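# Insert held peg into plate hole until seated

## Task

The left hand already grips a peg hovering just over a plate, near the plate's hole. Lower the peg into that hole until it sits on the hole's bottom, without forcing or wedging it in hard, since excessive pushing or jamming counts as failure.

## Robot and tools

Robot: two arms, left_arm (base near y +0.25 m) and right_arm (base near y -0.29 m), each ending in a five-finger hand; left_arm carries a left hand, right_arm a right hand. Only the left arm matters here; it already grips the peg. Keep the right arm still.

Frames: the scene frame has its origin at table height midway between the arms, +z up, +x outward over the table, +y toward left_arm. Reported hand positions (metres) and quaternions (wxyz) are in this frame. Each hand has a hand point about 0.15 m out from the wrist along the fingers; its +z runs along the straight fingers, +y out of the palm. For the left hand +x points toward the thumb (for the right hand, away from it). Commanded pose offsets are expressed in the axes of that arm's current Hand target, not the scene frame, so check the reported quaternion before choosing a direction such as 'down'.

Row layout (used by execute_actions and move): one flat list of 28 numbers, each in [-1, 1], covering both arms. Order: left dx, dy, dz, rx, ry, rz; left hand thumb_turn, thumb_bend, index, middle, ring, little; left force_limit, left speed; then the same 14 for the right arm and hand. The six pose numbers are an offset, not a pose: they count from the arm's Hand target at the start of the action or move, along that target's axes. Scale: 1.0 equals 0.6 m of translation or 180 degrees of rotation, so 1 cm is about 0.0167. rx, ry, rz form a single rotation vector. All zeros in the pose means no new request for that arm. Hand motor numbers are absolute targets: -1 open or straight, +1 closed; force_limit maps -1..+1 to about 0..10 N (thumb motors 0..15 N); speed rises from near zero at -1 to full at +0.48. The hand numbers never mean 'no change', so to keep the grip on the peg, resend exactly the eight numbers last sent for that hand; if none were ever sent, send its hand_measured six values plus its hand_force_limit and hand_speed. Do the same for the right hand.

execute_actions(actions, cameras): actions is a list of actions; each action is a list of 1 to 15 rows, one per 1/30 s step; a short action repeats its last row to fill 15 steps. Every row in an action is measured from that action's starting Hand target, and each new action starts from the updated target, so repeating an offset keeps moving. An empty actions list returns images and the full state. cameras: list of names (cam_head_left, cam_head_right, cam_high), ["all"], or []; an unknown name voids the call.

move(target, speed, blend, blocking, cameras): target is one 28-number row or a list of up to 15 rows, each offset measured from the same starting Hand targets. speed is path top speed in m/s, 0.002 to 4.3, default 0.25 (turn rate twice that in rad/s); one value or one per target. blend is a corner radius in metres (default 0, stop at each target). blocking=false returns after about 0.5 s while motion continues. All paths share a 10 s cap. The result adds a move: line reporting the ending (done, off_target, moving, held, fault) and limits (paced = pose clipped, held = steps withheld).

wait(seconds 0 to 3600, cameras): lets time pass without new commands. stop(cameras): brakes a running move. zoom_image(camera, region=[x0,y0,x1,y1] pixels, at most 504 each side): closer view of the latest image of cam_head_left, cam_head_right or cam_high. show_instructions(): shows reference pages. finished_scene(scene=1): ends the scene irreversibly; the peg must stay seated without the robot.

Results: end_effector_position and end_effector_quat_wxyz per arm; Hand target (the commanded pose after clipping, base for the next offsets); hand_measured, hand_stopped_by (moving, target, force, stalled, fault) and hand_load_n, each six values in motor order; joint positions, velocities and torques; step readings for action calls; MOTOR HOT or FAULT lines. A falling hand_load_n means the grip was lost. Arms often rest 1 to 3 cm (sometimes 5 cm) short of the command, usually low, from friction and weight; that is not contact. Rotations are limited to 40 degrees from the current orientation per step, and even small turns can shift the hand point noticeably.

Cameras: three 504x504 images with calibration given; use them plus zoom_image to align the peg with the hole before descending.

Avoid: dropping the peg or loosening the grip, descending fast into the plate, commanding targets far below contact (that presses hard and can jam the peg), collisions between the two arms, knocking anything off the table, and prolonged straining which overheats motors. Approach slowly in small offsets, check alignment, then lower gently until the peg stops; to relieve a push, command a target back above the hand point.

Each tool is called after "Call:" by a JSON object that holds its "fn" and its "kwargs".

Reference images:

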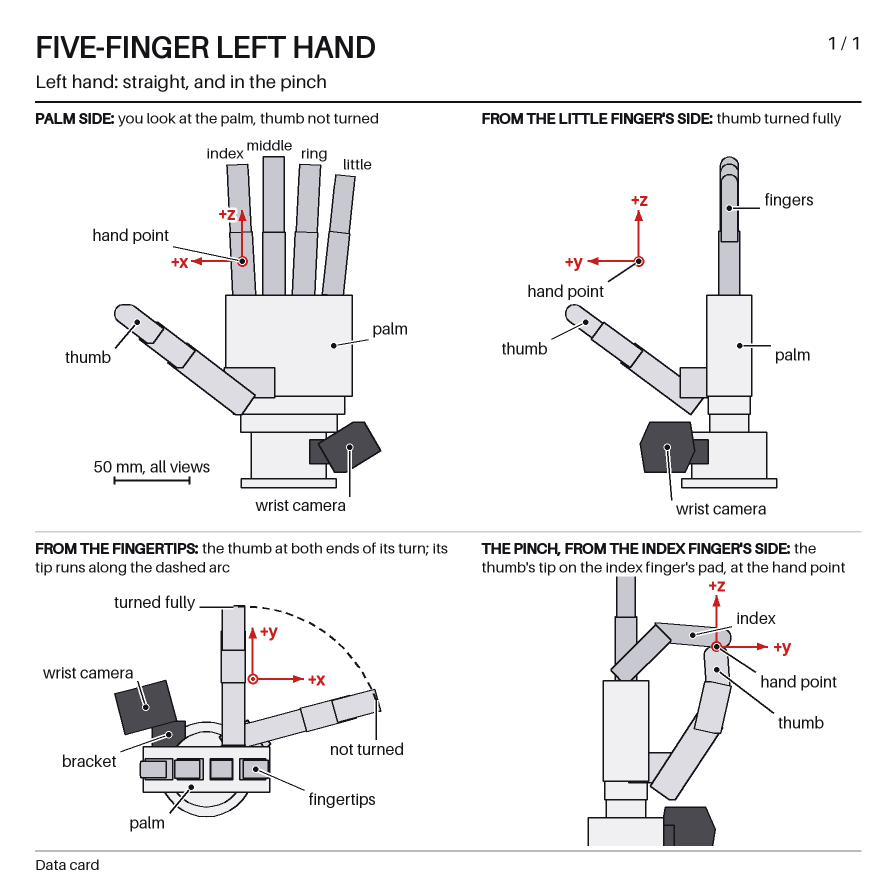

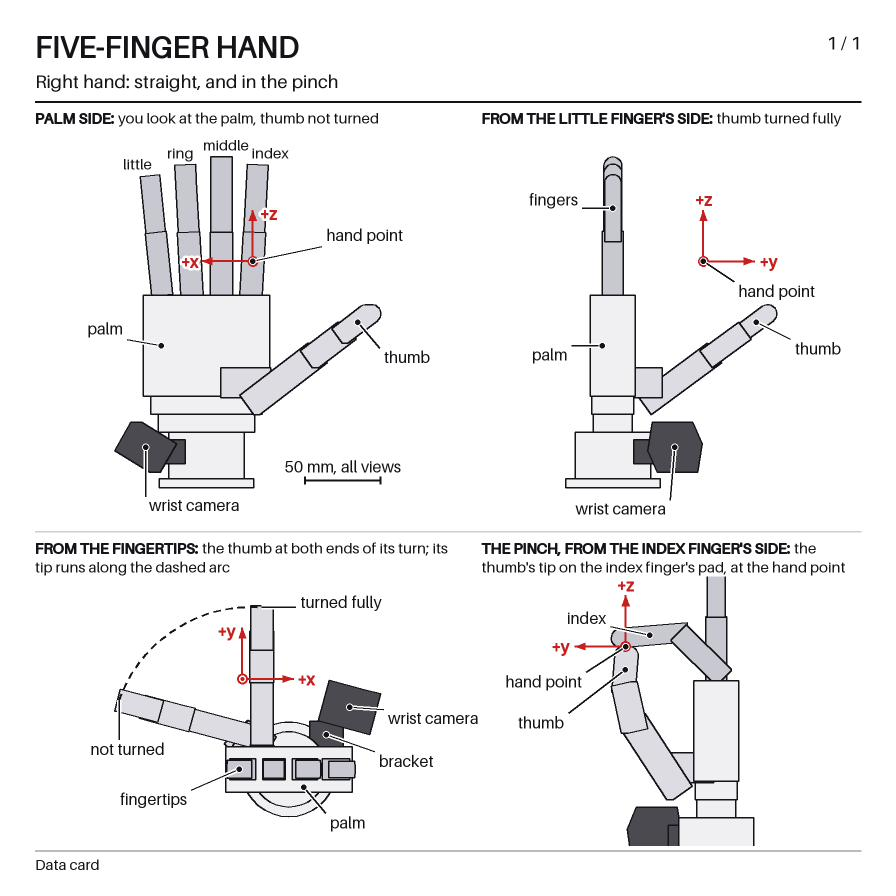

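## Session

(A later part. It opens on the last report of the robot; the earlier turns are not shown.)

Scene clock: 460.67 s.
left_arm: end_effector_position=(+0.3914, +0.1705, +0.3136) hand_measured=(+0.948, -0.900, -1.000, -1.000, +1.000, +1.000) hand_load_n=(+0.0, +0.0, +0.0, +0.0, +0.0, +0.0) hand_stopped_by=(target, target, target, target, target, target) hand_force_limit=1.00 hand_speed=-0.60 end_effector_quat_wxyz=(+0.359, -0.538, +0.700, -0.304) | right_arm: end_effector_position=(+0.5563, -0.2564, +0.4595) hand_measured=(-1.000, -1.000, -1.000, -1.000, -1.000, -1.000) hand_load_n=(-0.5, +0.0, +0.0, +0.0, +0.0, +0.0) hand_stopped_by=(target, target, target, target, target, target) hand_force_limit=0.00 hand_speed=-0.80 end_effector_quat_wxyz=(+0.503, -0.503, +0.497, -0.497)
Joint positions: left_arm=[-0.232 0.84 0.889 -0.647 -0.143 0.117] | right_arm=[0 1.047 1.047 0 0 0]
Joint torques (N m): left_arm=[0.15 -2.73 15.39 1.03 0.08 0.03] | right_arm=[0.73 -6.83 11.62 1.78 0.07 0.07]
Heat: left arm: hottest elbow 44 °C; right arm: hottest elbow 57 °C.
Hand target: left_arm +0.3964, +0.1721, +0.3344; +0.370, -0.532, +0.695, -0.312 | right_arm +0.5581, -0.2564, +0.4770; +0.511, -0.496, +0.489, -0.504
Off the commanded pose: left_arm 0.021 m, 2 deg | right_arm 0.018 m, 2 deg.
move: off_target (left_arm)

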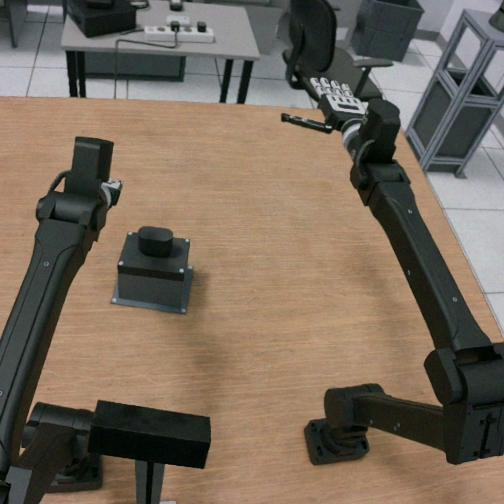

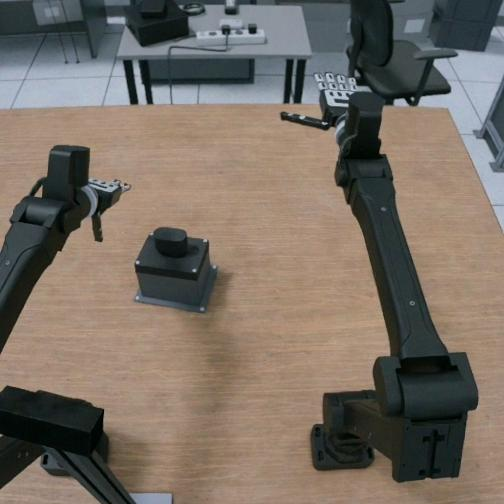

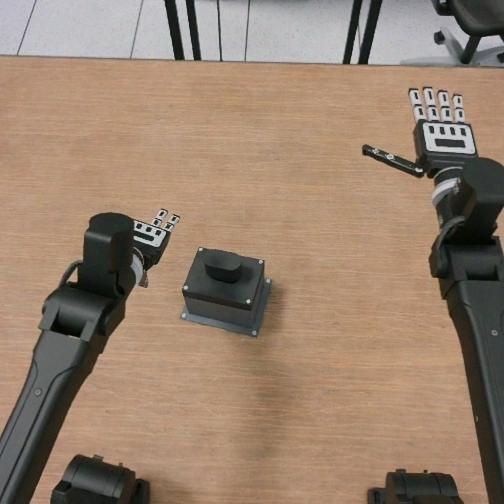

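Call:
{"fn": "zoom_image", "kwargs": {"camera": "cam_head_right", "region": [150, 224, 192, 262]}}

Call:
{"fn": "zoom_image", "kwargs": {"camera": "cam_head_left", "region": [134, 222, 178, 262]}}

Call:
{"fn": "zoom_image", "kwargs": {"camera": "cam_high", "region": [200, 246, 246, 288]}}

Scaled by 12.000.

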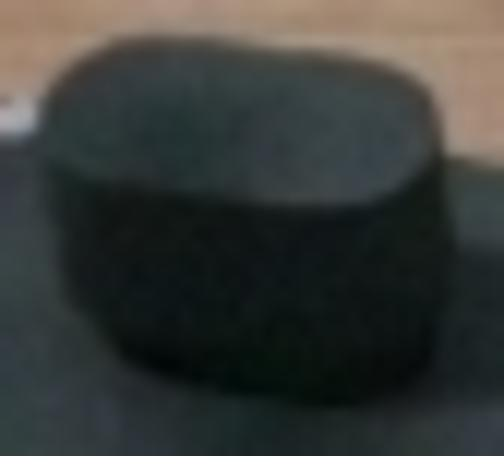

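Scaled by 11.455.

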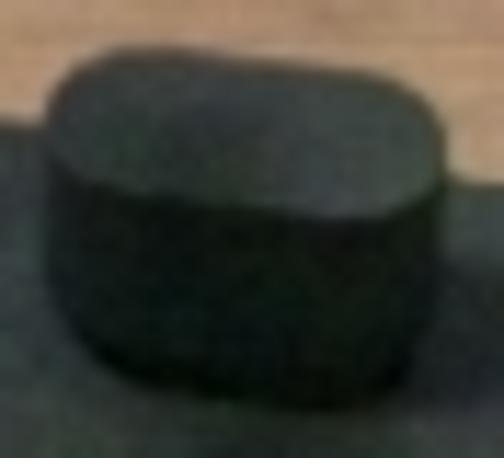

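Scaled by 10.957.

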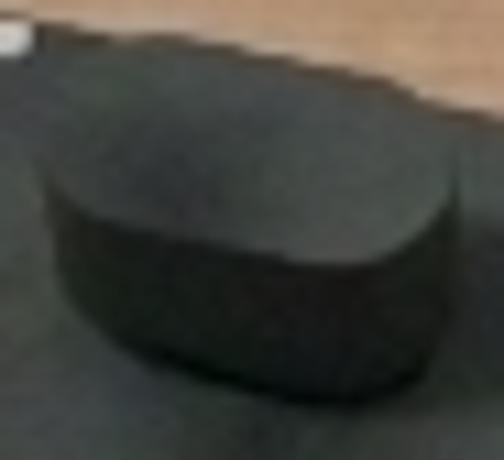

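Call:
{"fn": "zoom_image", "kwargs": {"camera": "cam_high", "region": [206, 268, 242, 286]}}

Call:
{"fn": "zoom_image", "kwargs": {"camera": "cam_head_right", "region": [154, 244, 190, 262]}}

Call:
{"fn": "zoom_image", "kwargs": {"camera": "cam_head_left", "region": [136, 244, 172, 262]}}

Scaled by 14.000.

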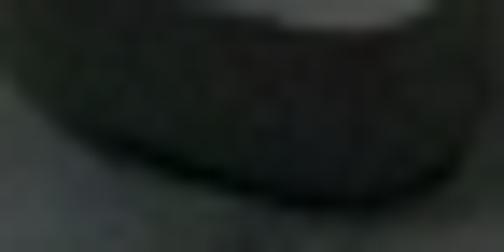

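Scaled by 14.000.

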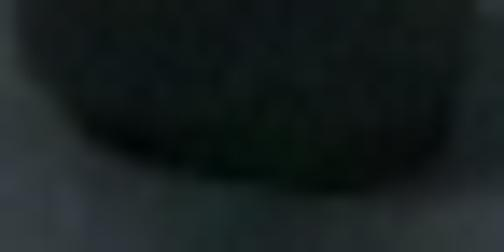

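Scaled by 14.000.

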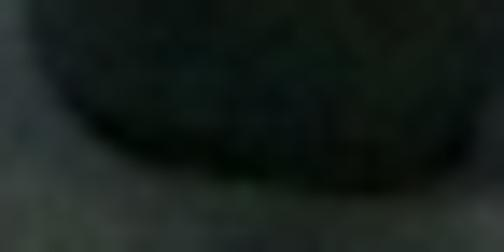

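Call:
{"fn": "move", "kwargs": {"target": [[0.1815,0.0047,0.1327,0.0102,0.0026,-0.0051,0.948,-0.7,-0.55,-0.55,1,1,1.0,-0.6,0,0,0,0,0,0,-1,-1,-1,-1,-1,-1,0,-0.8],[0.2098,0.0558,0.1687,0.0102,0.0026,-0.0051,0.948,-0.7,-0.55,-0.55,1,1,1.0,-0.6,0,0,0,0,0,0,-1,-1,-1,-1,-1,-1,0,-0.8]], "speed": [0.12,0.06], "cameras": ["cam_high","cam_head_right","cam_head_left"]}}

Call:
{"fn": "zoom_image", "kwargs": {"camera": "cam_head_right", "region": [140, 205, 200, 265]}}

Scene clock: 500.90 s.
left_arm: end_effector_position=(+0.4448, +0.0618, +0.2306) hand_measured=(+0.948, -0.700, -0.550, -0.550, +1.000, +1.000) hand_load_n=(+0.0, +0.0, +0.0, +0.0, +0.0, +0.0) hand_stopped_by=(target, target, target, target, target, target) hand_force_limit=1.00 hand_speed=-0.60 end_effector_quat_wxyz=(+0.374, -0.532, +0.688, -0.321) | right_arm: end_effector_position=(+0.5563, -0.2564, +0.4595) hand_measured=(-1.000, -1.000, -1.000, -1.000, -1.000, -1.000) hand_load_n=(-0.5, +0.0, -0.5, +0.0, +0.0, +0.0) hand_stopped_by=(target, target, target, target, target, target) hand_force_limit=0.00 hand_speed=-0.80 end_effector_quat_wxyz=(+0.503, -0.503, +0.497, -0.497)
Joint positions: left_arm=[-0.511 1.118 0.813 -0.281 -0.38 -0.038] | right_arm=[0 1.047 1.047 0 0 0]
Joint torques (N m): left_arm=[-1.79 -4.66 11.26 2.06 -0.29 -0.18] | right_arm=[0.56 -6.77 11.63 1.8 0.06 0.07]
Heat: left arm: hottest elbow 45 °C; right arm: hottest elbow 58 °C.
Hand target: left_arm +0.4448, +0.0537, +0.2301; +0.373, -0.530, +0.687, -0.329 | right_arm +0.5581, -0.2564, +0.4770; +0.511, -0.496, +0.489, -0.504
Off the commanded pose: left_arm 0.008 m, 1 deg | right_arm 0.018 m, 2 deg.
move: done

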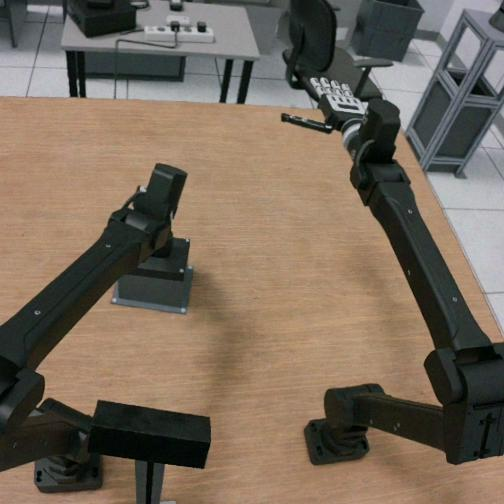

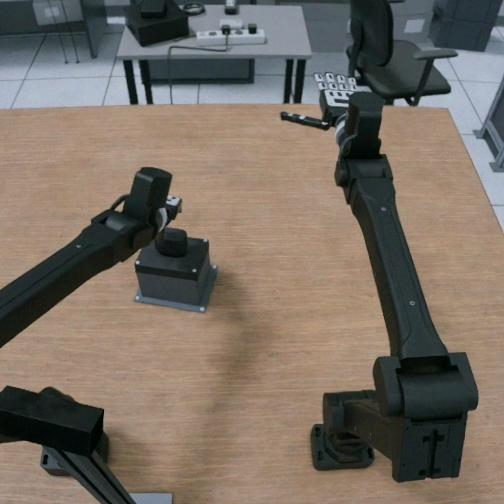

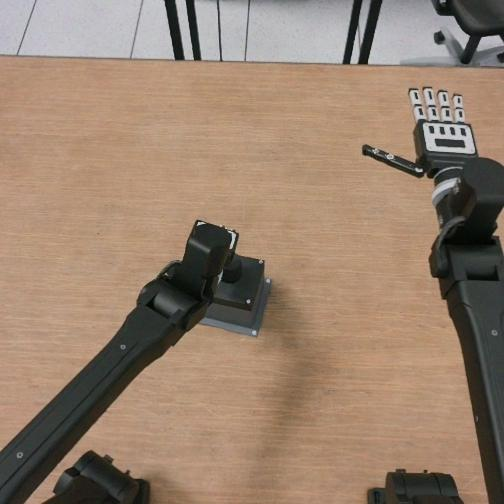

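Scaled by 8.400.

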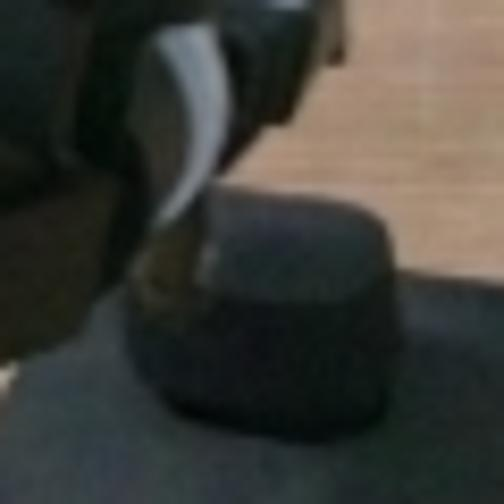

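Call:
{"fn": "move", "kwargs": {"target": [0.01032,0.05855,0.03035,0,0,0,0.948,-0.7,-0.55,-0.55,1,1,1.0,-0.6,0,0,0,0,0,0,-1,-1,-1,-1,-1,-1,0,-0.8], "speed": 0.05, "cameras": ["cam_high","cam_head_right","cam_head_left"]}}

Call:
{"fn": "zoom_image", "kwargs": {"camera": "cam_head_right", "region": [145, 215, 195, 265]}}

Scene clock: 505.40 s.
left_arm: end_effector_position=(+0.4431, +0.0627, +0.1913) hand_measured=(+0.948, -0.700, -0.550, -0.550, +1.000, +1.000) hand_load_n=(+0.0, +0.0, +0.0, +0.0, +0.5, +0.0) hand_stopped_by=(target, target, target, target, target, target) hand_force_limit=1.00 hand_speed=-0.60 end_effector_quat_wxyz=(+0.375, -0.532, +0.688, -0.321) | right_arm: end_effector_position=(+0.5563, -0.2564, +0.4595) hand_measured=(-1.000, -1.000, -1.000, -1.000, -1.000, -1.000) hand_load_n=(+0.0, +0.0, +0.0, +0.0, +0.0, +0.0) hand_stopped_by=(target, target, target, target, target, target) hand_force_limit=0.00 hand_speed=-0.80 end_effector_quat_wxyz=(+0.503, -0.503, +0.497, -0.497)
Joint positions: left_arm=[-0.511 1.157 0.73 -0.158 -0.381 -0.039] | right_arm=[0 1.047 1.047 0 0 0]
Joint torques (N m): left_arm=[-1.85 -4.78 10.76 2.04 -0.28 -0.19] | right_arm=[0.56 -6.83 11.6 1.78 0.06 0.08]
Heat: left arm: hottest elbow 45 °C; right arm: hottest elbow 58 °C.
Hand target: left_arm +0.4426, +0.0545, +0.1902; +0.373, -0.530, +0.687, -0.329 | right_arm +0.5581, -0.2564, +0.4770; +0.511, -0.496, +0.489, -0.504
Off the commanded pose: left_arm 0.008 m, 1 deg | right_arm 0.018 m, 2 deg.
move: done

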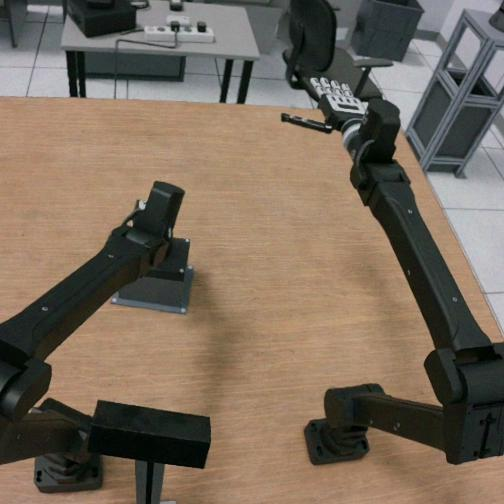

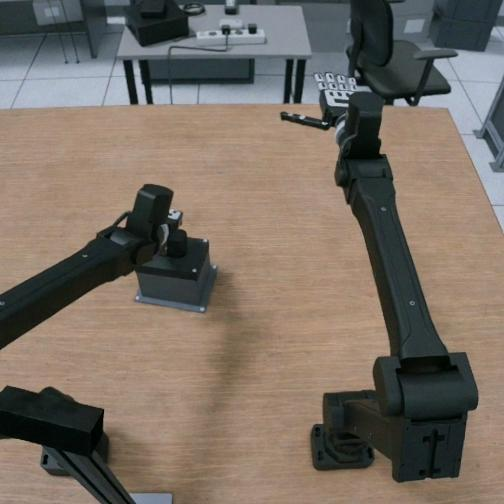

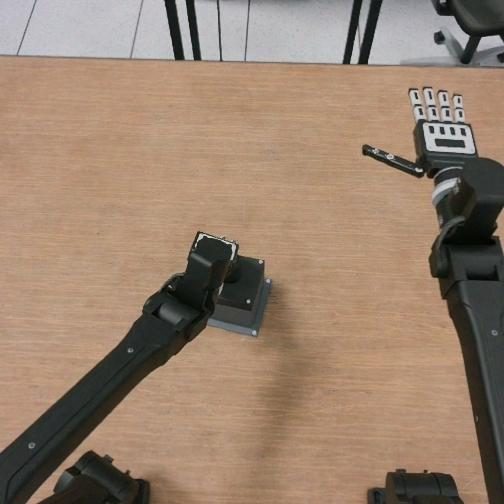

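Scaled by 10.080.

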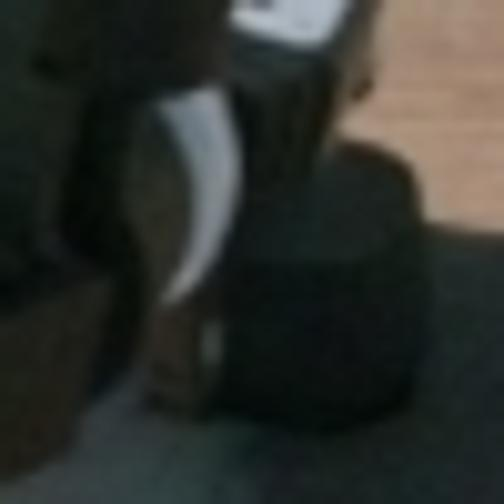

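Call:
{"fn": "move", "kwargs": {"target": [[0.00163,0.00725,0.0005,0,0,0,0.948,-0.7,-0.55,-0.55,1,1,1.0,-0.6,0,0,0,0,0,0,-1,-1,-1,-1,-1,-1,0,-0.8]], "speed": 0.03, "cameras": []}}

Call:
{"fn": "execute_actions", "kwargs": {"actions": [[[0,0,0,0,0,0,0.948,-0.36,-0.27,-0.27,1,1,1.0,-0.8,0,0,0,0,0,0,-1,-1,-1,-1,-1,-1,0,-0.8]],[[0,0,0,0,0,0,0.948,-0.36,-0.27,-0.27,1,1,1.0,-0.8,0,0,0,0,0,0,-1,-1,-1,-1,-1,-1,0,-0.8]]], "cameras": []}}

Scene clock: 511.83 s.
left_arm: end_effector_position=(+0.4411, +0.0625, +0.1877) hand_measured=(+0.948, -0.700, -0.550, -0.550, +1.000, +1.000) hand_load_n=(+0.0, +0.0, +0.0, -0.5, +0.0, +0.5) hand_stopped_by=(target, target, target, target, target, target) hand_force_limit=1.00 hand_speed=-0.60 end_effector_quat_wxyz=(+0.375, -0.532, +0.688, -0.321) | right_arm: end_effector_position=(+0.5563, -0.2564, +0.4595) hand_measured=(-1.000, -1.000, -1.000, -1.000, -1.000, -1.000) hand_load_n=(-0.5, +0.0, +0.0, -0.5, +0.0, +0.0) hand_stopped_by=(target, target, target, target, target, target) hand_force_limit=0.00 hand_speed=-0.80 end_effector_quat_wxyz=(+0.503, -0.503, +0.497, -0.497)
Joint positions: left_arm=[-0.515 1.157 0.72 -0.148 -0.384 -0.04] | right_arm=[0 1.047 1.047 0 0 0]
Joint torques (N m): left_arm=[-1.79 -4.66 10.66 2.1 -0.29 -0.19] | right_arm=[0.56 -6.77 11.62 1.78 0.07 0.08]
Heat: left arm: hottest elbow 46 °C; right arm: hottest elbow 58 °C.
Hand target: left_arm +0.4405, +0.0545, +0.1862; +0.373, -0.530, +0.687, -0.328 | right_arm +0.5581, -0.2564, +0.4770; +0.511, -0.496, +0.489, -0.504
Off the commanded pose: left_arm 0.008 m, 1 deg | right_arm 0.018 m, 2 deg.
move: done

Scene clock: 513.30 s.
left_arm: end_effector_position=(+0.4438, +0.0614, +0.1906) hand_measured=(+0.948, -0.360, -0.270, -0.270, +1.000, +1.000) hand_load_n=(+0.0, +0.0, +0.5, +1.0, +0.0, +0.0) hand_stopped_by=(target, target, target, target, target, target) hand_force_limit=1.00 hand_speed=-0.80 end_effector_quat_wxyz=(+0.378, -0.533, +0.683, -0.327) | right_arm: end_effector_position=(+0.5563, -0.2564, +0.4595) hand_measured=(-1.000, -1.000, -1.000, -1.000, -1.000, -1.000) hand_load_n=(+0.0, +0.0, +0.0, -0.5, +0.0, +0.0) hand_stopped_by=(target, target, target, target, target, target) hand_force_limit=0.00 hand_speed=-0.80 end_effector_quat_wxyz=(+0.503, -0.503, +0.497, -0.497)
Joint positions: left_arm=[-0.515 1.157 0.72 -0.134 -0.386 -0.043] | right_arm=[0 1.047 1.047 0 0 0]
Joint torques (N m): left_arm=[-1.79 -4.54 10.62 1.57 -0.2 -0.16] | right_arm=[0.62 -6.77 11.6 1.8 0.05 0.08]
Heat: left arm: hottest elbow 46 °C; right arm: hottest elbow 58 °C.
Hand target: left_arm +0.4406, +0.0546, +0.1862; +0.373, -0.530, +0.687, -0.328 | right_arm +0.5581, -0.2564, +0.4770; +0.511, -0.496, +0.489, -0.504
Off the commanded pose: left_arm 0.009 m, 1 deg | right_arm 0.018 m, 2 deg.
Step readings (end_effector_position of left_arm | right_arm):
0: (+0.4411, +0.0625, +0.1877) | (+0.5563, -0.2564, +0.4595)
1: (+0.4411, +0.0625, +0.1877) | (+0.5563, -0.2564, +0.4595)
2: (+0.4411, +0.0625, +0.1877) | (+0.5563, -0.2564, +0.4595)
4: (+0.4411, +0.0625, +0.1877) | (+0.5563, -0.2564, +0.4595)
8: (+0.4411, +0.0624, +0.1877) | (+0.5563, -0.2564, +0.4595)
15: (+0.4431, +0.0616, +0.1898) | (+0.5563, -0.2564, +0.4595)
16: (+0.4434, +0.0615, +0.1902) | (+0.5563, -0.2564, +0.4595)
17: (+0.4438, +0.0614, +0.1906) | (+0.5563, -0.2564, +0.4595)
19: (+0.4438, +0.0614, +0.1906) | (+0.5563, -0.2564, +0.4595)
23: (+0.4438, +0.0614, +0.1906) | (+0.5563, -0.2564, +0.4595)
30: (+0.4438, +0.0614, +0.1906) | (+0.5563, -0.2564, +0.4595)

Call:
{"fn": "execute_actions", "kwargs": {"actions": [[[-0.0003,-0.0040,0.0035,0,0,0,0.948,-0.36,-0.27,-0.27,1,1,1.0,-0.8,0,0,0,0,0,0,-1,-1,-1,-1,-1,-1,0,-0.8]],[[0,0,0,0,0,0,0.948,-0.32,-0.24,-0.24,1,1,1.0,-0.94,0,0,0,0,0,0,-1,-1,-1,-1,-1,-1,0,-0.8]],[[0,0,0,0,0,0,0.948,-0.32,-0.24,-0.24,1,1,1.0,-0.94,0,0,0,0,0,0,-1,-1,-1,-1,-1,-1,0,-0.8]],[[0,0,0,0,0,0,0.948,-0.32,-0.24,-0.24,1,1,1.0,-0.94,0,0,0,0,0,0,-1,-1,-1,-1,-1,-1,0,-0.8]]], "cameras": []}}

Scene clock: 519.57 s.
left_arm: end_effector_position=(+0.4442, +0.0611, +0.1900) hand_measured=(+0.948, -0.336, -0.242, -0.242, +1.000, +1.000) hand_load_n=(+1.0, +14.0, +8.5, +8.0, +0.0, +0.0) hand_stopped_by=(target, force, target, target, target, target) hand_force_limit=1.00 hand_speed=-0.94 end_effector_quat_wxyz=(+0.378, -0.533, +0.683, -0.327) | right_arm: end_effector_position=(+0.5563, -0.2564, +0.4595) hand_measured=(-1.000, -1.000, -1.000, -1.000, -1.000, -1.000) hand_load_n=(+0.0, +0.0, +0.0, +0.0, +0.0, +0.0) hand_stopped_by=(target, target, target, target, target, target) hand_force_limit=0.00 hand_speed=-0.80 end_effector_quat_wxyz=(+0.503, -0.503, +0.497, -0.497)
Joint positions: left_arm=[-0.515 1.159 0.72 -0.132 -0.386 -0.043] | right_arm=[0 1.047 1.047 0 0 0]
Joint torques (N m): left_arm=[-1.38 -4.31 11.34 1.43 -0.11 -0.15] | right_arm=[0.67 -6.77 11.64 1.8 0.07 0.06]
Heat: left arm: hottest elbow 45 °C; right arm: hottest elbow 58 °C.
Hand target: left_arm +0.4435, +0.0541, +0.1871; +0.373, -0.531, +0.687, -0.328 | right_arm +0.5581, -0.2564, +0.4770; +0.511, -0.496, +0.489, -0.504
Off the commanded pose: left_arm 0.008 m, 1 deg | right_arm 0.018 m, 2 deg.
Step readings (end_effector_position of left_arm | right_arm):
0: (+0.4438, +0.0614, +0.1906) | (+0.5563, -0.2564, +0.4595)
1: (+0.4438, +0.0614, +0.1906) | (+0.5563, -0.2564, +0.4595)
2: (+0.4438, +0.0614, +0.1904) | (+0.5563, -0.2564, +0.4595)
4: (+0.4438, +0.0614, +0.1900) | (+0.5563, -0.2564, +0.4595)
8: (+0.4438, +0.0614, +0.1899) | (+0.5563, -0.2564, +0.4595)
15: (+0.4438, +0.0614, +0.1899) | (+0.5563, -0.2564, +0.4595)
16: (+0.4438, +0.0614, +0.1899) | (+0.5563, -0.2564, +0.4595)
17: (+0.4438, +0.0614, +0.1899) | (+0.5563, -0.2564, +0.4595)
19: (+0.4439, +0.0613, +0.1900) | (+0.5563, -0.2564, +0.4595)
23: (+0.4442, +0.0611, +0.1901) | (+0.5563, -0.2564, +0.4595)
30: (+0.4442, +0.0611, +0.1901) | (+0.5563, -0.2564, +0.4595)
31: (+0.4442, +0.0611, +0.1900) | (+0.5563, -0.2564, +0.4595)
32: (+0.4442, +0.0611, +0.1900) | (+0.5563, -0.2564, +0.4595)
34: (+0.4442, +0.0611, +0.1900) | (+0.5563, -0.2564, +0.4595)
38: (+0.4442, +0.0611, +0.1900) | (+0.5563, -0.2564, +0.4595)
45: (+0.4442, +0.0611, +0.1900) | (+0.5563, -0.2564, +0.4595)
46: (+0.4442, +0.0611, +0.1900) | (+0.5563, -0.2564, +0.4595)
47: (+0.4442, +0.0611, +0.1900) | (+0.5563, -0.2564, +0.4595)
49: (+0.4442, +0.0611, +0.1900) | (+0.5563, -0.2564, +0.4595)
53: (+0.4442, +0.0611, +0.1900) | (+0.5563, -0.2564, +0.4595)
60: (+0.4442, +0.0611, +0.1900) | (+0.5563, -0.2564, +0.4595)

Call:
{"fn": "execute_actions", "kwargs": {"actions": [[[0,0,0,0.0014,0.0072,0.0043,0.948,-0.32,-0.24,-0.24,1,1,1.0,-0.94,0,0,0,0,0,0,-1,-1,-1,-1,-1,-1,0,-0.8],[0,0,0,0.0028,0.0144,0.0086,0.948,-0.32,-0.24,-0.24,1,1,1.0,-0.94,0,0,0,0,0,0,-1,-1,-1,-1,-1,-1,0,-0.8],[0,0,0,0.0042,0.02155,0.0129,0.948,-0.32,-0.24,-0.24,1,1,1.0,-0.94,0,0,0,0,0,0,-1,-1,-1,-1,-1,-1,0,-0.8]],[[0.0006,0.0028,0.0017,0,0,0,0.948,-0.32,-0.24,-0.24,1,1,1.0,-0.94,0,0,0,0,0,0,-1,-1,-1,-1,-1,-1,0,-0.8],[0.0011,0.00564,0.00337,0,0,0,0.948,-0.32,-0.24,-0.24,1,1,1.0,-0.94,0,0,0,0,0,0,-1,-1,-1,-1,-1,-1,0,-0.8]]], "cameras": ["cam_head_right"]}}

Call:
{"fn": "zoom_image", "kwargs": {"camera": "cam_head_right", "region": [150, 220, 192, 262]}}

Scene clock: 524.23 s.
left_arm: end_effector_position=(+0.4442, +0.0553, +0.1905) hand_measured=(+0.948, -0.336, -0.242, -0.242, +1.000, +1.000) hand_load_n=(+1.5, +12.0, +13.0, +5.0, +0.0, +0.0) hand_stopped_by=(target, force, target, target, target, target) hand_force_limit=1.00 hand_speed=-0.94 end_effector_quat_wxyz=(+0.363, -0.509, +0.702, -0.342) | right_arm: end_effector_position=(+0.5563, -0.2564, +0.4595) hand_measured=(-1.000, -1.000, -1.000, -1.000, -1.000, -1.000) hand_load_n=(+0.0, +0.0, +0.0, +0.0, +0.0, +0.0) hand_stopped_by=(target, target, target, target, target, target) hand_force_limit=0.00 hand_speed=-0.80 end_effector_quat_wxyz=(+0.503, -0.503, +0.497, -0.497)
Joint positions: left_arm=[-0.499 1.158 0.718 -0.115 -0.308 0.002] | right_arm=[0 1.047 1.047 0 0 0]
Joint torques (N m): left_arm=[-0.26 -4.48 9.95 2.18 0.55 0.05] | right_arm=[0.67 -6.83 11.66 1.81 0.06 0.07]
Heat: left arm: hottest elbow 45 °C; right arm: hottest elbow 58 °C.
Hand target: left_arm +0.4436, +0.0541, +0.1832; +0.360, -0.503, +0.707, -0.343 | right_arm +0.5581, -0.2564, +0.4770; +0.511, -0.496, +0.489, -0.504
Off the commanded pose: left_arm 0.007 m, 1 deg | right_arm 0.018 m, 2 deg.
Step readings (end_effector_position of left_arm | right_arm):
0: (+0.4442, +0.0611, +0.1900) | (+0.5563, -0.2564, +0.4595)
1: (+0.4439, +0.0596, +0.1900) | (+0.5563, -0.2564, +0.4595)
2: (+0.4435, +0.0571, +0.1901) | (+0.5563, -0.2564, +0.4595)
4: (+0.4436, +0.0552, +0.1902) | (+0.5563, -0.2564, +0.4595)
8: (+0.4439, +0.0557, +0.1903) | (+0.5563, -0.2564, +0.4595)
15: (+0.4439, +0.0557, +0.1904) | (+0.5563, -0.2564, +0.4595)
16: (+0.4440, +0.0556, +0.1905) | (+0.5563, -0.2564, +0.4595)
17: (+0.4441, +0.0555, +0.1906) | (+0.5563, -0.2564, +0.4595)
19: (+0.4442, +0.0553, +0.1905) | (+0.5563, -0.2564, +0.4595)
23: (+0.4442, +0.0553, +0.1905) | (+0.5563, -0.2564, +0.4595)
30: (+0.4442, +0.0553, +0.1905) | (+0.5563, -0.2564, +0.4595)

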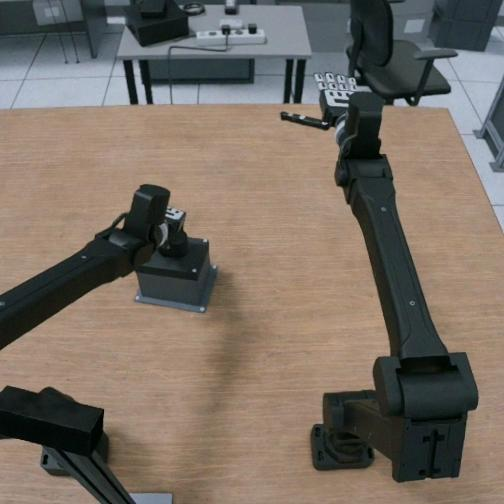

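Scaled by 12.000.

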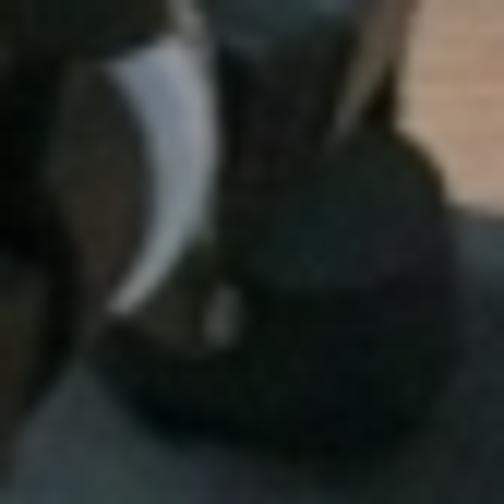

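Call:
{"fn": "execute_actions", "kwargs": {"actions": [[[-0.0056,0.0015,-0.0007,0,0,0,0.948,-0.32,-0.24,-0.24,1,1,1.0,-0.94,0,0,0,0,0,0,-1,-1,-1,-1,-1,-1,0,-0.8],[-0.01118,0.00302,-0.00143,0,0,0,0.948,-0.32,-0.24,-0.24,1,1,1.0,-0.94,0,0,0,0,0,0,-1,-1,-1,-1,-1,-1,0,-0.8]],[[0,0,0,0,0,0,0.948,-0.32,-0.24,-0.24,1,1,1.0,-0.94,0,0,0,0,0,0,-1,-1,-1,-1,-1,-1,0,-0.8]]], "cameras": ["cam_head_right"]}}

Call:
{"fn": "zoom_image", "kwargs": {"camera": "cam_head_right", "region": [150, 220, 192, 262]}}

Scene clock: 529.83 s.
left_arm: end_effector_position=(+0.4441, +0.0562, +0.1904) hand_measured=(+0.948, -0.336, -0.242, -0.242, +1.000, +1.000) hand_load_n=(+2.5, +12.5, +14.0, +4.0, +0.0, +0.0) hand_stopped_by=(target, force, target, target, target, target) hand_force_limit=1.00 hand_speed=-0.94 end_effector_quat_wxyz=(+0.359, -0.507, +0.703, -0.347) | right_arm: end_effector_position=(+0.5563, -0.2564, +0.4595) hand_measured=(-1.000, -1.000, -1.000, -1.000, -1.000, -1.000) hand_load_n=(-0.5, +0.0, +0.0, +0.0, +0.0, +0.0) hand_stopped_by=(target, target, target, target, target, target) hand_force_limit=0.00 hand_speed=-0.80 end_effector_quat_wxyz=(+0.503, -0.503, +0.497, -0.497)
Joint positions: left_arm=[-0.489 1.154 0.713 -0.109 -0.287 0.006] | right_arm=[0 1.047 1.047 0 0 0]
Joint torques (N m): left_arm=[0.62 -4.84 9.7 2.03 0.36 0.11] | right_arm=[0.67 -6.89 11.62 1.78 0.06 0.07]
Heat: left arm: hottest elbow 45 °C; right arm: hottest elbow 59 °C.
Hand target: left_arm +0.4436, +0.0611, +0.1832; +0.360, -0.503, +0.707, -0.343 | right_arm +0.5581, -0.2564, +0.4770; +0.511, -0.496, +0.489, -0.504
Off the commanded pose: left_arm 0.009 m, 1 deg | right_arm 0.018 m, 2 deg.
Step readings (end_effector_position of left_arm | right_arm):
0: (+0.4442, +0.0553, +0.1905) | (+0.5563, -0.2564, +0.4595)
1: (+0.4441, +0.0551, +0.1903) | (+0.5563, -0.2564, +0.4595)
2: (+0.4441, +0.0551, +0.1902) | (+0.5563, -0.2564, +0.4595)
4: (+0.4442, +0.0560, +0.1905) | (+0.5563, -0.2564, +0.4595)
8: (+0.4441, +0.0562, +0.1904) | (+0.5563, -0.2564, +0.4595)
15: (+0.4441, +0.0562, +0.1904) | (+0.5563, -0.2564, +0.4595)
16: (+0.4441, +0.0562, +0.1904) | (+0.5563, -0.2564, +0.4595)
17: (+0.4441, +0.0562, +0.1904) | (+0.5563, -0.2564, +0.4595)
19: (+0.4441, +0.0562, +0.1904) | (+0.5563, -0.2564, +0.4595)
23: (+0.4441, +0.0562, +0.1904) | (+0.5563, -0.2564, +0.4595)
30: (+0.4441, +0.0562, +0.1904) | (+0.5563, -0.2564, +0.4595)

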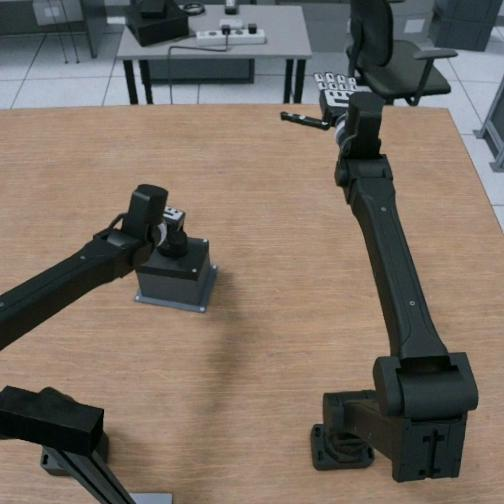

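Scaled by 12.000.

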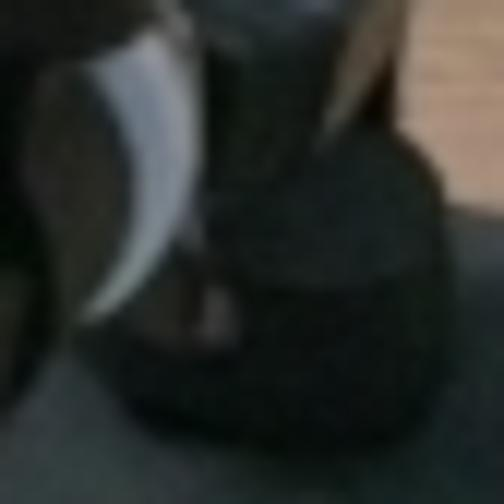

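Call:
{"fn": "execute_actions", "kwargs": {"actions": [[[0.0034,-0.0029,-0.0007,-0.0014,-0.0072,-0.0043,0.948,-0.32,-0.24,-0.24,1,1,1.0,-0.94,0,0,0,0,0,0,-1,-1,-1,-1,-1,-1,0,-0.8],[0.0067,-0.0058,-0.0013,-0.0028,-0.0144,-0.0086,0.948,-0.32,-0.24,-0.24,1,1,1.0,-0.94,0,0,0,0,0,0,-1,-1,-1,-1,-1,-1,0,-0.8],[0.0101,-0.0086,-0.002,-0.0042,-0.02155,-0.0129,0.948,-0.32,-0.24,-0.24,1,1,1.0,-0.94,0,0,0,0,0,0,-1,-1,-1,-1,-1,-1,0,-0.8]],[[0,0,0,0,0,0,0.948,-0.32,-0.24,-0.24,1,1,1.0,-0.94,0,0,0,0,0,0,-1,-1,-1,-1,-1,-1,0,-0.8]]], "cameras": ["cam_head_right"]}}

Call:
{"fn": "zoom_image", "kwargs": {"camera": "cam_head_right", "region": [150, 220, 192, 262]}}

Scene clock: 534.40 s.
left_arm: end_effector_position=(+0.4456, +0.0606, +0.1899) hand_measured=(+0.948, -0.336, -0.242, -0.242, +1.000, +1.000) hand_load_n=(+0.0, +13.5, +8.5, +7.5, +0.0, +0.0) hand_stopped_by=(target, force, target, target, target, target) hand_force_limit=1.00 hand_speed=-0.94 end_effector_quat_wxyz=(+0.380, -0.529, +0.682, -0.332) | right_arm: end_effector_position=(+0.5563, -0.2564, +0.4595) hand_measured=(-1.000, -1.000, -1.000, -1.000, -1.000, -1.000) hand_load_n=(-0.5, +0.0, +0.0, +0.5, +0.0, +0.0) hand_stopped_by=(target, target, target, target, target, target) hand_force_limit=0.00 hand_speed=-0.80 end_effector_quat_wxyz=(+0.503, -0.503, +0.497, -0.497)
Joint positions: left_arm=[-0.514 1.16 0.713 -0.11 -0.383 -0.035] | right_arm=[0 1.047 1.047 0 0 0]
Joint torques (N m): left_arm=[-1.55 -4.37 11.96 0.57 -0.22 -0.23] | right_arm=[0.62 -6.83 11.6 1.8 0.05 0.07]
Heat: left arm: hottest elbow 45 °C; right arm: hottest elbow 59 °C.
Hand target: left_arm +0.4435, +0.0541, +0.1871; +0.373, -0.530, +0.687, -0.328 | right_arm +0.5581, -0.2564, +0.4770; +0.511, -0.496, +0.489, -0.504
Off the commanded pose: left_arm 0.007 m, 1 deg | right_arm 0.018 m, 2 deg.
Step readings (end_effector_position of left_arm | right_arm):
0: (+0.4441, +0.0562, +0.1904) | (+0.5563, -0.2564, +0.4595)
1: (+0.4448, +0.0579, +0.1905) | (+0.5563, -0.2564, +0.4595)
2: (+0.4457, +0.0603, +0.1905) | (+0.5563, -0.2564, +0.4595)
4: (+0.4466, +0.0630, +0.1902) | (+0.5563, -0.2564, +0.4595)
8: (+0.4456, +0.0608, +0.1899) | (+0.5563, -0.2564, +0.4595)
15: (+0.4456, +0.0605, +0.1899) | (+0.5563, -0.2564, +0.4595)
16: (+0.4456, +0.0605, +0.1899) | (+0.5563, -0.2564, +0.4595)
17: (+0.4456, +0.0605, +0.1899) | (+0.5563, -0.2564, +0.4595)
19: (+0.4456, +0.0606, +0.1899) | (+0.5563, -0.2564, +0.4595)
23: (+0.4456, +0.0606, +0.1899) | (+0.5563, -0.2564, +0.4595)
30: (+0.4456, +0.0606, +0.1899) | (+0.5563, -0.2564, +0.4595)

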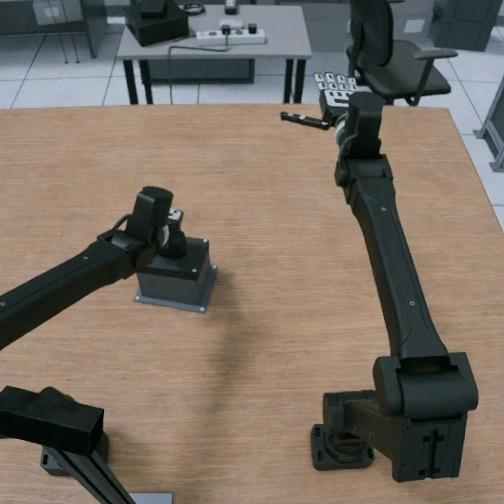

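Scaled by 12.000.

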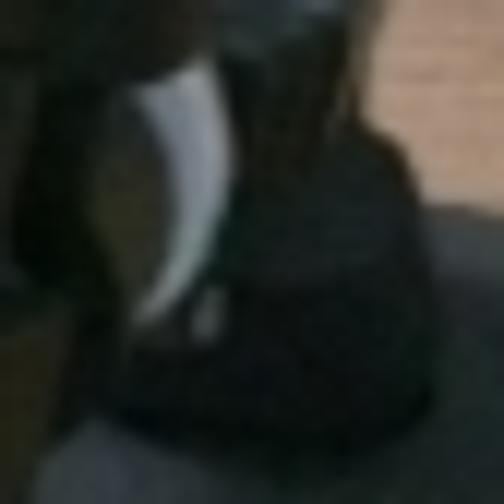

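Call:
{"fn": "execute_actions", "kwargs": {"actions": [[[0,0,0,0,0,0,0.948,-0.37,-0.275,-0.275,1,1,1.0,-0.9,0,0,0,0,0,0,-1,-1,-1,-1,-1,-1,0,-0.8]],[[0,0,0,0,0,0,0.948,-0.5,-0.4,-0.4,1,1,1.0,-0.8,0,0,0,0,0,0,-1,-1,-1,-1,-1,-1,0,-0.8]]], "cameras": ["cam_head_right","cam_head_left","cam_high"]}}

Call:
{"fn": "zoom_image", "kwargs": {"camera": "cam_head_right", "region": [150, 220, 192, 262]}}

Call:
{"fn": "zoom_image", "kwargs": {"camera": "cam_high", "region": [200, 246, 246, 288]}}

Scene clock: 543.43 s.
left_arm: end_effector_position=(+0.4438, +0.0610, +0.1867) hand_measured=(+0.948, -0.500, -0.400, -0.400, +1.000, +1.000) hand_load_n=(+0.0, +0.0, +0.0, +0.0, +0.0, +0.0) hand_stopped_by=(target, target, target, target, target, target) hand_force_limit=1.00 hand_speed=-0.80 end_effector_quat_wxyz=(+0.377, -0.532, +0.684, -0.328) | right_arm: end_effector_position=(+0.5563, -0.2564, +0.4595) hand_measured=(-1.000, -1.000, -1.000, -1.000, -1.000, -1.000) hand_load_n=(+0.0, +0.0, -0.5, +0.0, +0.0, +0.0) hand_stopped_by=(target, target, target, target, target, target) hand_force_limit=0.00 hand_speed=-0.80 end_effector_quat_wxyz=(+0.503, -0.503, +0.497, -0.497)
Joint positions: left_arm=[-0.514 1.163 0.713 -0.121 -0.383 -0.041] | right_arm=[0 1.047 1.047 0 0 0]
Joint torques (N m): left_arm=[-1.55 -4.48 11.95 1.01 -0.22 -0.16] | right_arm=[0.62 -6.83 11.62 1.8 0.06 0.08]
Heat: left arm: hottest elbow 46 °C; right arm: hottest elbow 59 °C.
Hand target: left_arm +0.4434, +0.0541, +0.1871; +0.373, -0.530, +0.687, -0.328 | right_arm +0.5581, -0.2564, +0.4770; +0.511, -0.496, +0.489, -0.504
Off the commanded pose: left_arm 0.007 m, 1 deg | right_arm 0.018 m, 2 deg.
Step readings (end_effector_position of left_arm | right_arm):
0: (+0.4456, +0.0606, +0.1899) | (+0.5563, -0.2564, +0.4595)
1: (+0.4456, +0.0606, +0.1899) | (+0.5563, -0.2564, +0.4595)
2: (+0.4456, +0.0606, +0.1899) | (+0.5563, -0.2564, +0.4595)
4: (+0.4455, +0.0606, +0.1898) | (+0.5563, -0.2564, +0.4595)
8: (+0.4448, +0.0606, +0.1891) | (+0.5563, -0.2564, +0.4595)
15: (+0.4447, +0.0605, +0.1890) | (+0.5563, -0.2564, +0.4595)
16: (+0.4447, +0.0605, +0.1890) | (+0.5563, -0.2564, +0.4595)
17: (+0.4447, +0.0605, +0.1890) | (+0.5563, -0.2564, +0.4595)
19: (+0.4444, +0.0607, +0.1885) | (+0.5563, -0.2564, +0.4595)
23: (+0.4440, +0.0609, +0.1869) | (+0.5563, -0.2564, +0.4595)
30: (+0.4438, +0.0610, +0.1867) | (+0.5563, -0.2564, +0.4595)

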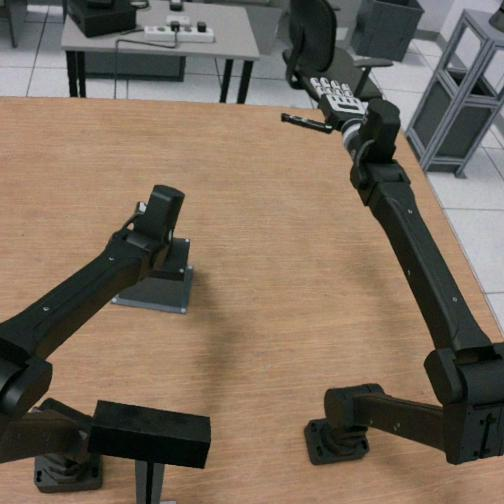

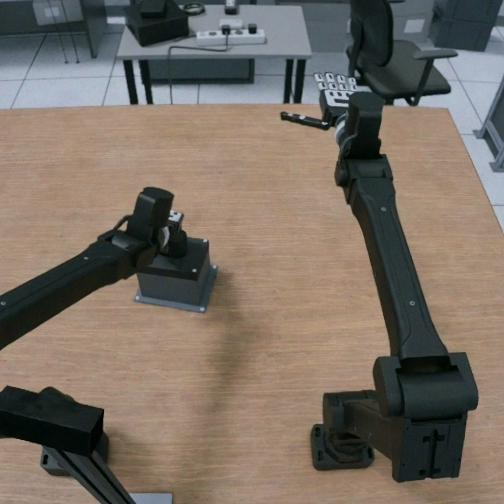

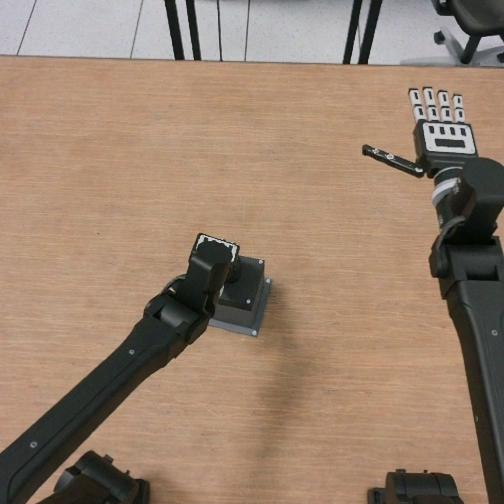

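Scaled by 12.000.

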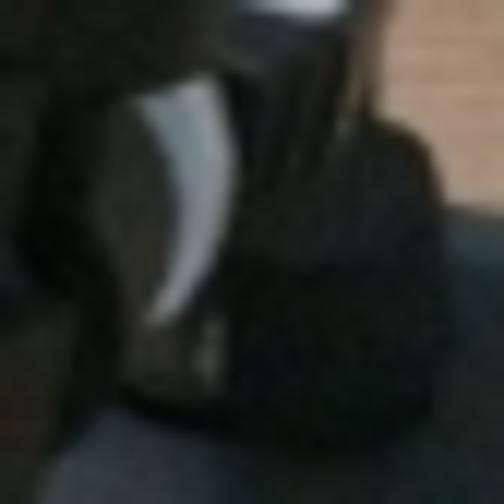

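Scaled by 10.957.

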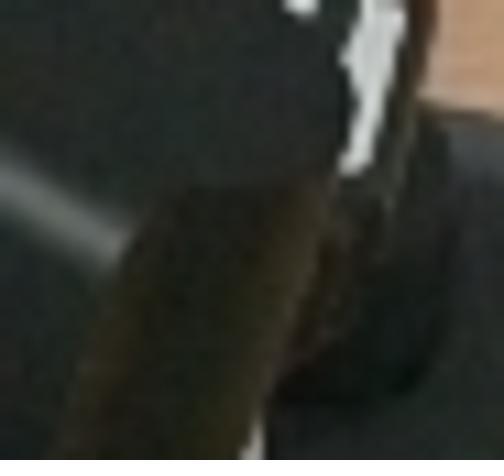

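Call:
{"fn": "execute_actions", "kwargs": {"actions": [[[0,0,0,0,0,0,0.948,-0.36,-0.265,-0.265,1,1,1.0,-0.9,0,0,0,0,0,0,-1,-1,-1,-1,-1,-1,0,-0.8]],[[0,0,0,0,0,0,0.948,-0.36,-0.265,-0.265,1,1,1.0,-0.9,0,0,0,0,0,0,-1,-1,-1,-1,-1,-1,0,-0.8]],[[0,0,0,0,0,0,0.948,-0.32,-0.235,-0.235,1,1,1.0,-0.94,0,0,0,0,0,0,-1,-1,-1,-1,-1,-1,0,-0.8]],[[0,0,0,0,0,0,0.948,-0.32,-0.235,-0.235,1,1,1.0,-0.94,0,0,0,0,0,0,-1,-1,-1,-1,-1,-1,0,-0.8]],[[0,0,0,0,0,0,0.948,-0.32,-0.235,-0.235,1,1,1.0,-0.94,0,0,0,0,0,0,-1,-1,-1,-1,-1,-1,0,-0.8]]], "cameras": ["cam_head_right","cam_head_left","cam_high"]}}

Call:
{"fn": "zoom_image", "kwargs": {"camera": "cam_head_right", "region": [150, 220, 192, 262]}}

Scene clock: 569.80 s.
left_arm: end_effector_position=(+0.4439, +0.0611, +0.1868) hand_measured=(+0.948, -0.344, -0.238, -0.238, +1.000, +1.000) hand_load_n=(+1.5, +14.0, +8.5, +7.5, +0.0, +0.0) hand_stopped_by=(target, force, target, target, target, target) hand_force_limit=1.00 hand_speed=-0.94 end_effector_quat_wxyz=(+0.377, -0.533, +0.683, -0.328) | right_arm: end_effector_position=(+0.5563, -0.2564, +0.4595) hand_measured=(-1.000, -1.000, -1.000, -1.000, -1.000, -1.000) hand_load_n=(+0.0, +0.0, +0.0, +0.0, +0.0, +0.0) hand_stopped_by=(target, target, target, target, target, target) hand_force_limit=0.00 hand_speed=-0.80 end_effector_quat_wxyz=(+0.503, -0.503, +0.497, -0.497)
Joint positions: left_arm=[-0.514 1.163 0.713 -0.121 -0.384 -0.043] | right_arm=[0 1.047 1.047 0 0 0]
Joint torques (N m): left_arm=[-1.61 -4.6 11.93 0.98 -0.16 -0.14] | right_arm=[0.62 -6.95 11.63 1.77 0.06 0.07]
Heat: left arm: hottest elbow 46 °C; right arm: hottest elbow 59 °C.
Hand target: left_arm +0.4434, +0.0540, +0.1871; +0.373, -0.530, +0.687, -0.328 | right_arm +0.5581, -0.2564, +0.4770; +0.511, -0.496, +0.489, -0.504
Off the commanded pose: left_arm 0.007 m, 1 deg | right_arm 0.018 m, 2 deg.
Step readings (end_effector_position of left_arm | right_arm):
0: (+0.4438, +0.0610, +0.1867) | (+0.5563, -0.2564, +0.4595)
1: (+0.4438, +0.0610, +0.1867) | (+0.5563, -0.2564, +0.4595)
2: (+0.4438, +0.0610, +0.1867) | (+0.5563, -0.2564, +0.4595)
4: (+0.4438, +0.0610, +0.1867) | (+0.5563, -0.2564, +0.4595)
8: (+0.4438, +0.0610, +0.1867) | (+0.5563, -0.2564, +0.4595)
15: (+0.4438, +0.0610, +0.1867) | (+0.5563, -0.2564, +0.4595)
16: (+0.4438, +0.0610, +0.1867) | (+0.5563, -0.2564, +0.4595)
17: (+0.4438, +0.0610, +0.1867) | (+0.5563, -0.2564, +0.4595)
19: (+0.4438, +0.0610, +0.1867) | (+0.5563, -0.2564, +0.4595)
23: (+0.4438, +0.0610, +0.1867) | (+0.5563, -0.2564, +0.4595)
30: (+0.4438, +0.0610, +0.1867) | (+0.5563, -0.2564, +0.4595)
31: (+0.4438, +0.0610, +0.1867) | (+0.5563, -0.2564, +0.4595)
32: (+0.4438, +0.0610, +0.1867) | (+0.5563, -0.2564, +0.4595)
34: (+0.4438, +0.0611, +0.1867) | (+0.5563, -0.2564, +0.4595)
38: (+0.4439, +0.0611, +0.1868) | (+0.5563, -0.2564, +0.4595)
45: (+0.4439, +0.0611, +0.1868) | (+0.5563, -0.2564, +0.4595)
46: (+0.4439, +0.0611, +0.1868) | (+0.5563, -0.2564, +0.4595)
47: (+0.4439, +0.0611, +0.1868) | (+0.5563, -0.2564, +0.4595)
49: (+0.4439, +0.0611, +0.1868) | (+0.5563, -0.2564, +0.4595)
53: (+0.4439, +0.0611, +0.1868) | (+0.5563, -0.2564, +0.4595)
60: (+0.4439, +0.0611, +0.1868) | (+0.5563, -0.2564, +0.4595)
61: (+0.4439, +0.0611, +0.1868) | (+0.5563, -0.2564, +0.4595)
62: (+0.4439, +0.0611, +0.1868) | (+0.5563, -0.2564, +0.4595)
64: (+0.4439, +0.0611, +0.1868) | (+0.5563, -0.2564, +0.4595)
68: (+0.4439, +0.0611, +0.1868) | (+0.5563, -0.2564, +0.4595)
75: (+0.4439, +0.0611, +0.1868) | (+0.5563, -0.2564, +0.4595)

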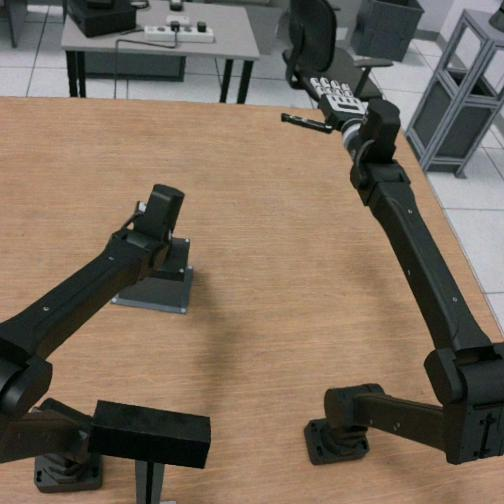

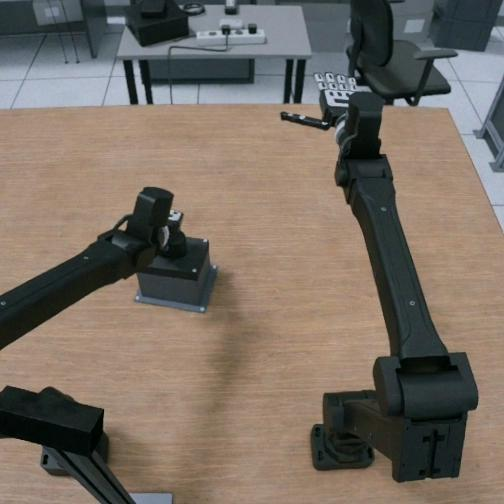

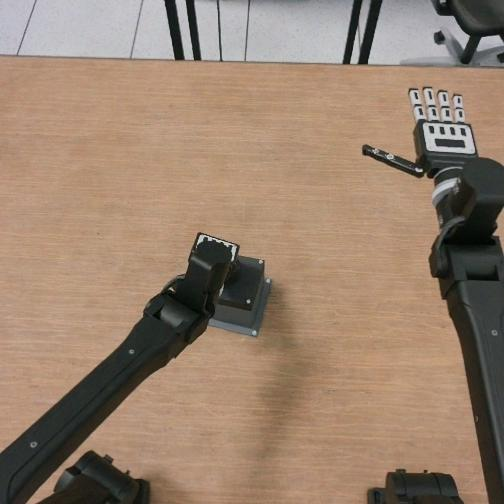

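Scaled by 12.000.

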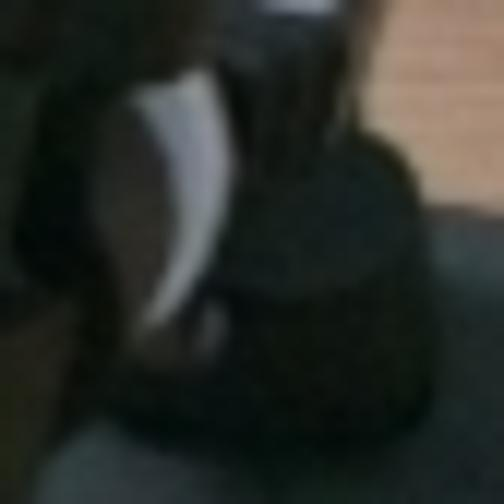

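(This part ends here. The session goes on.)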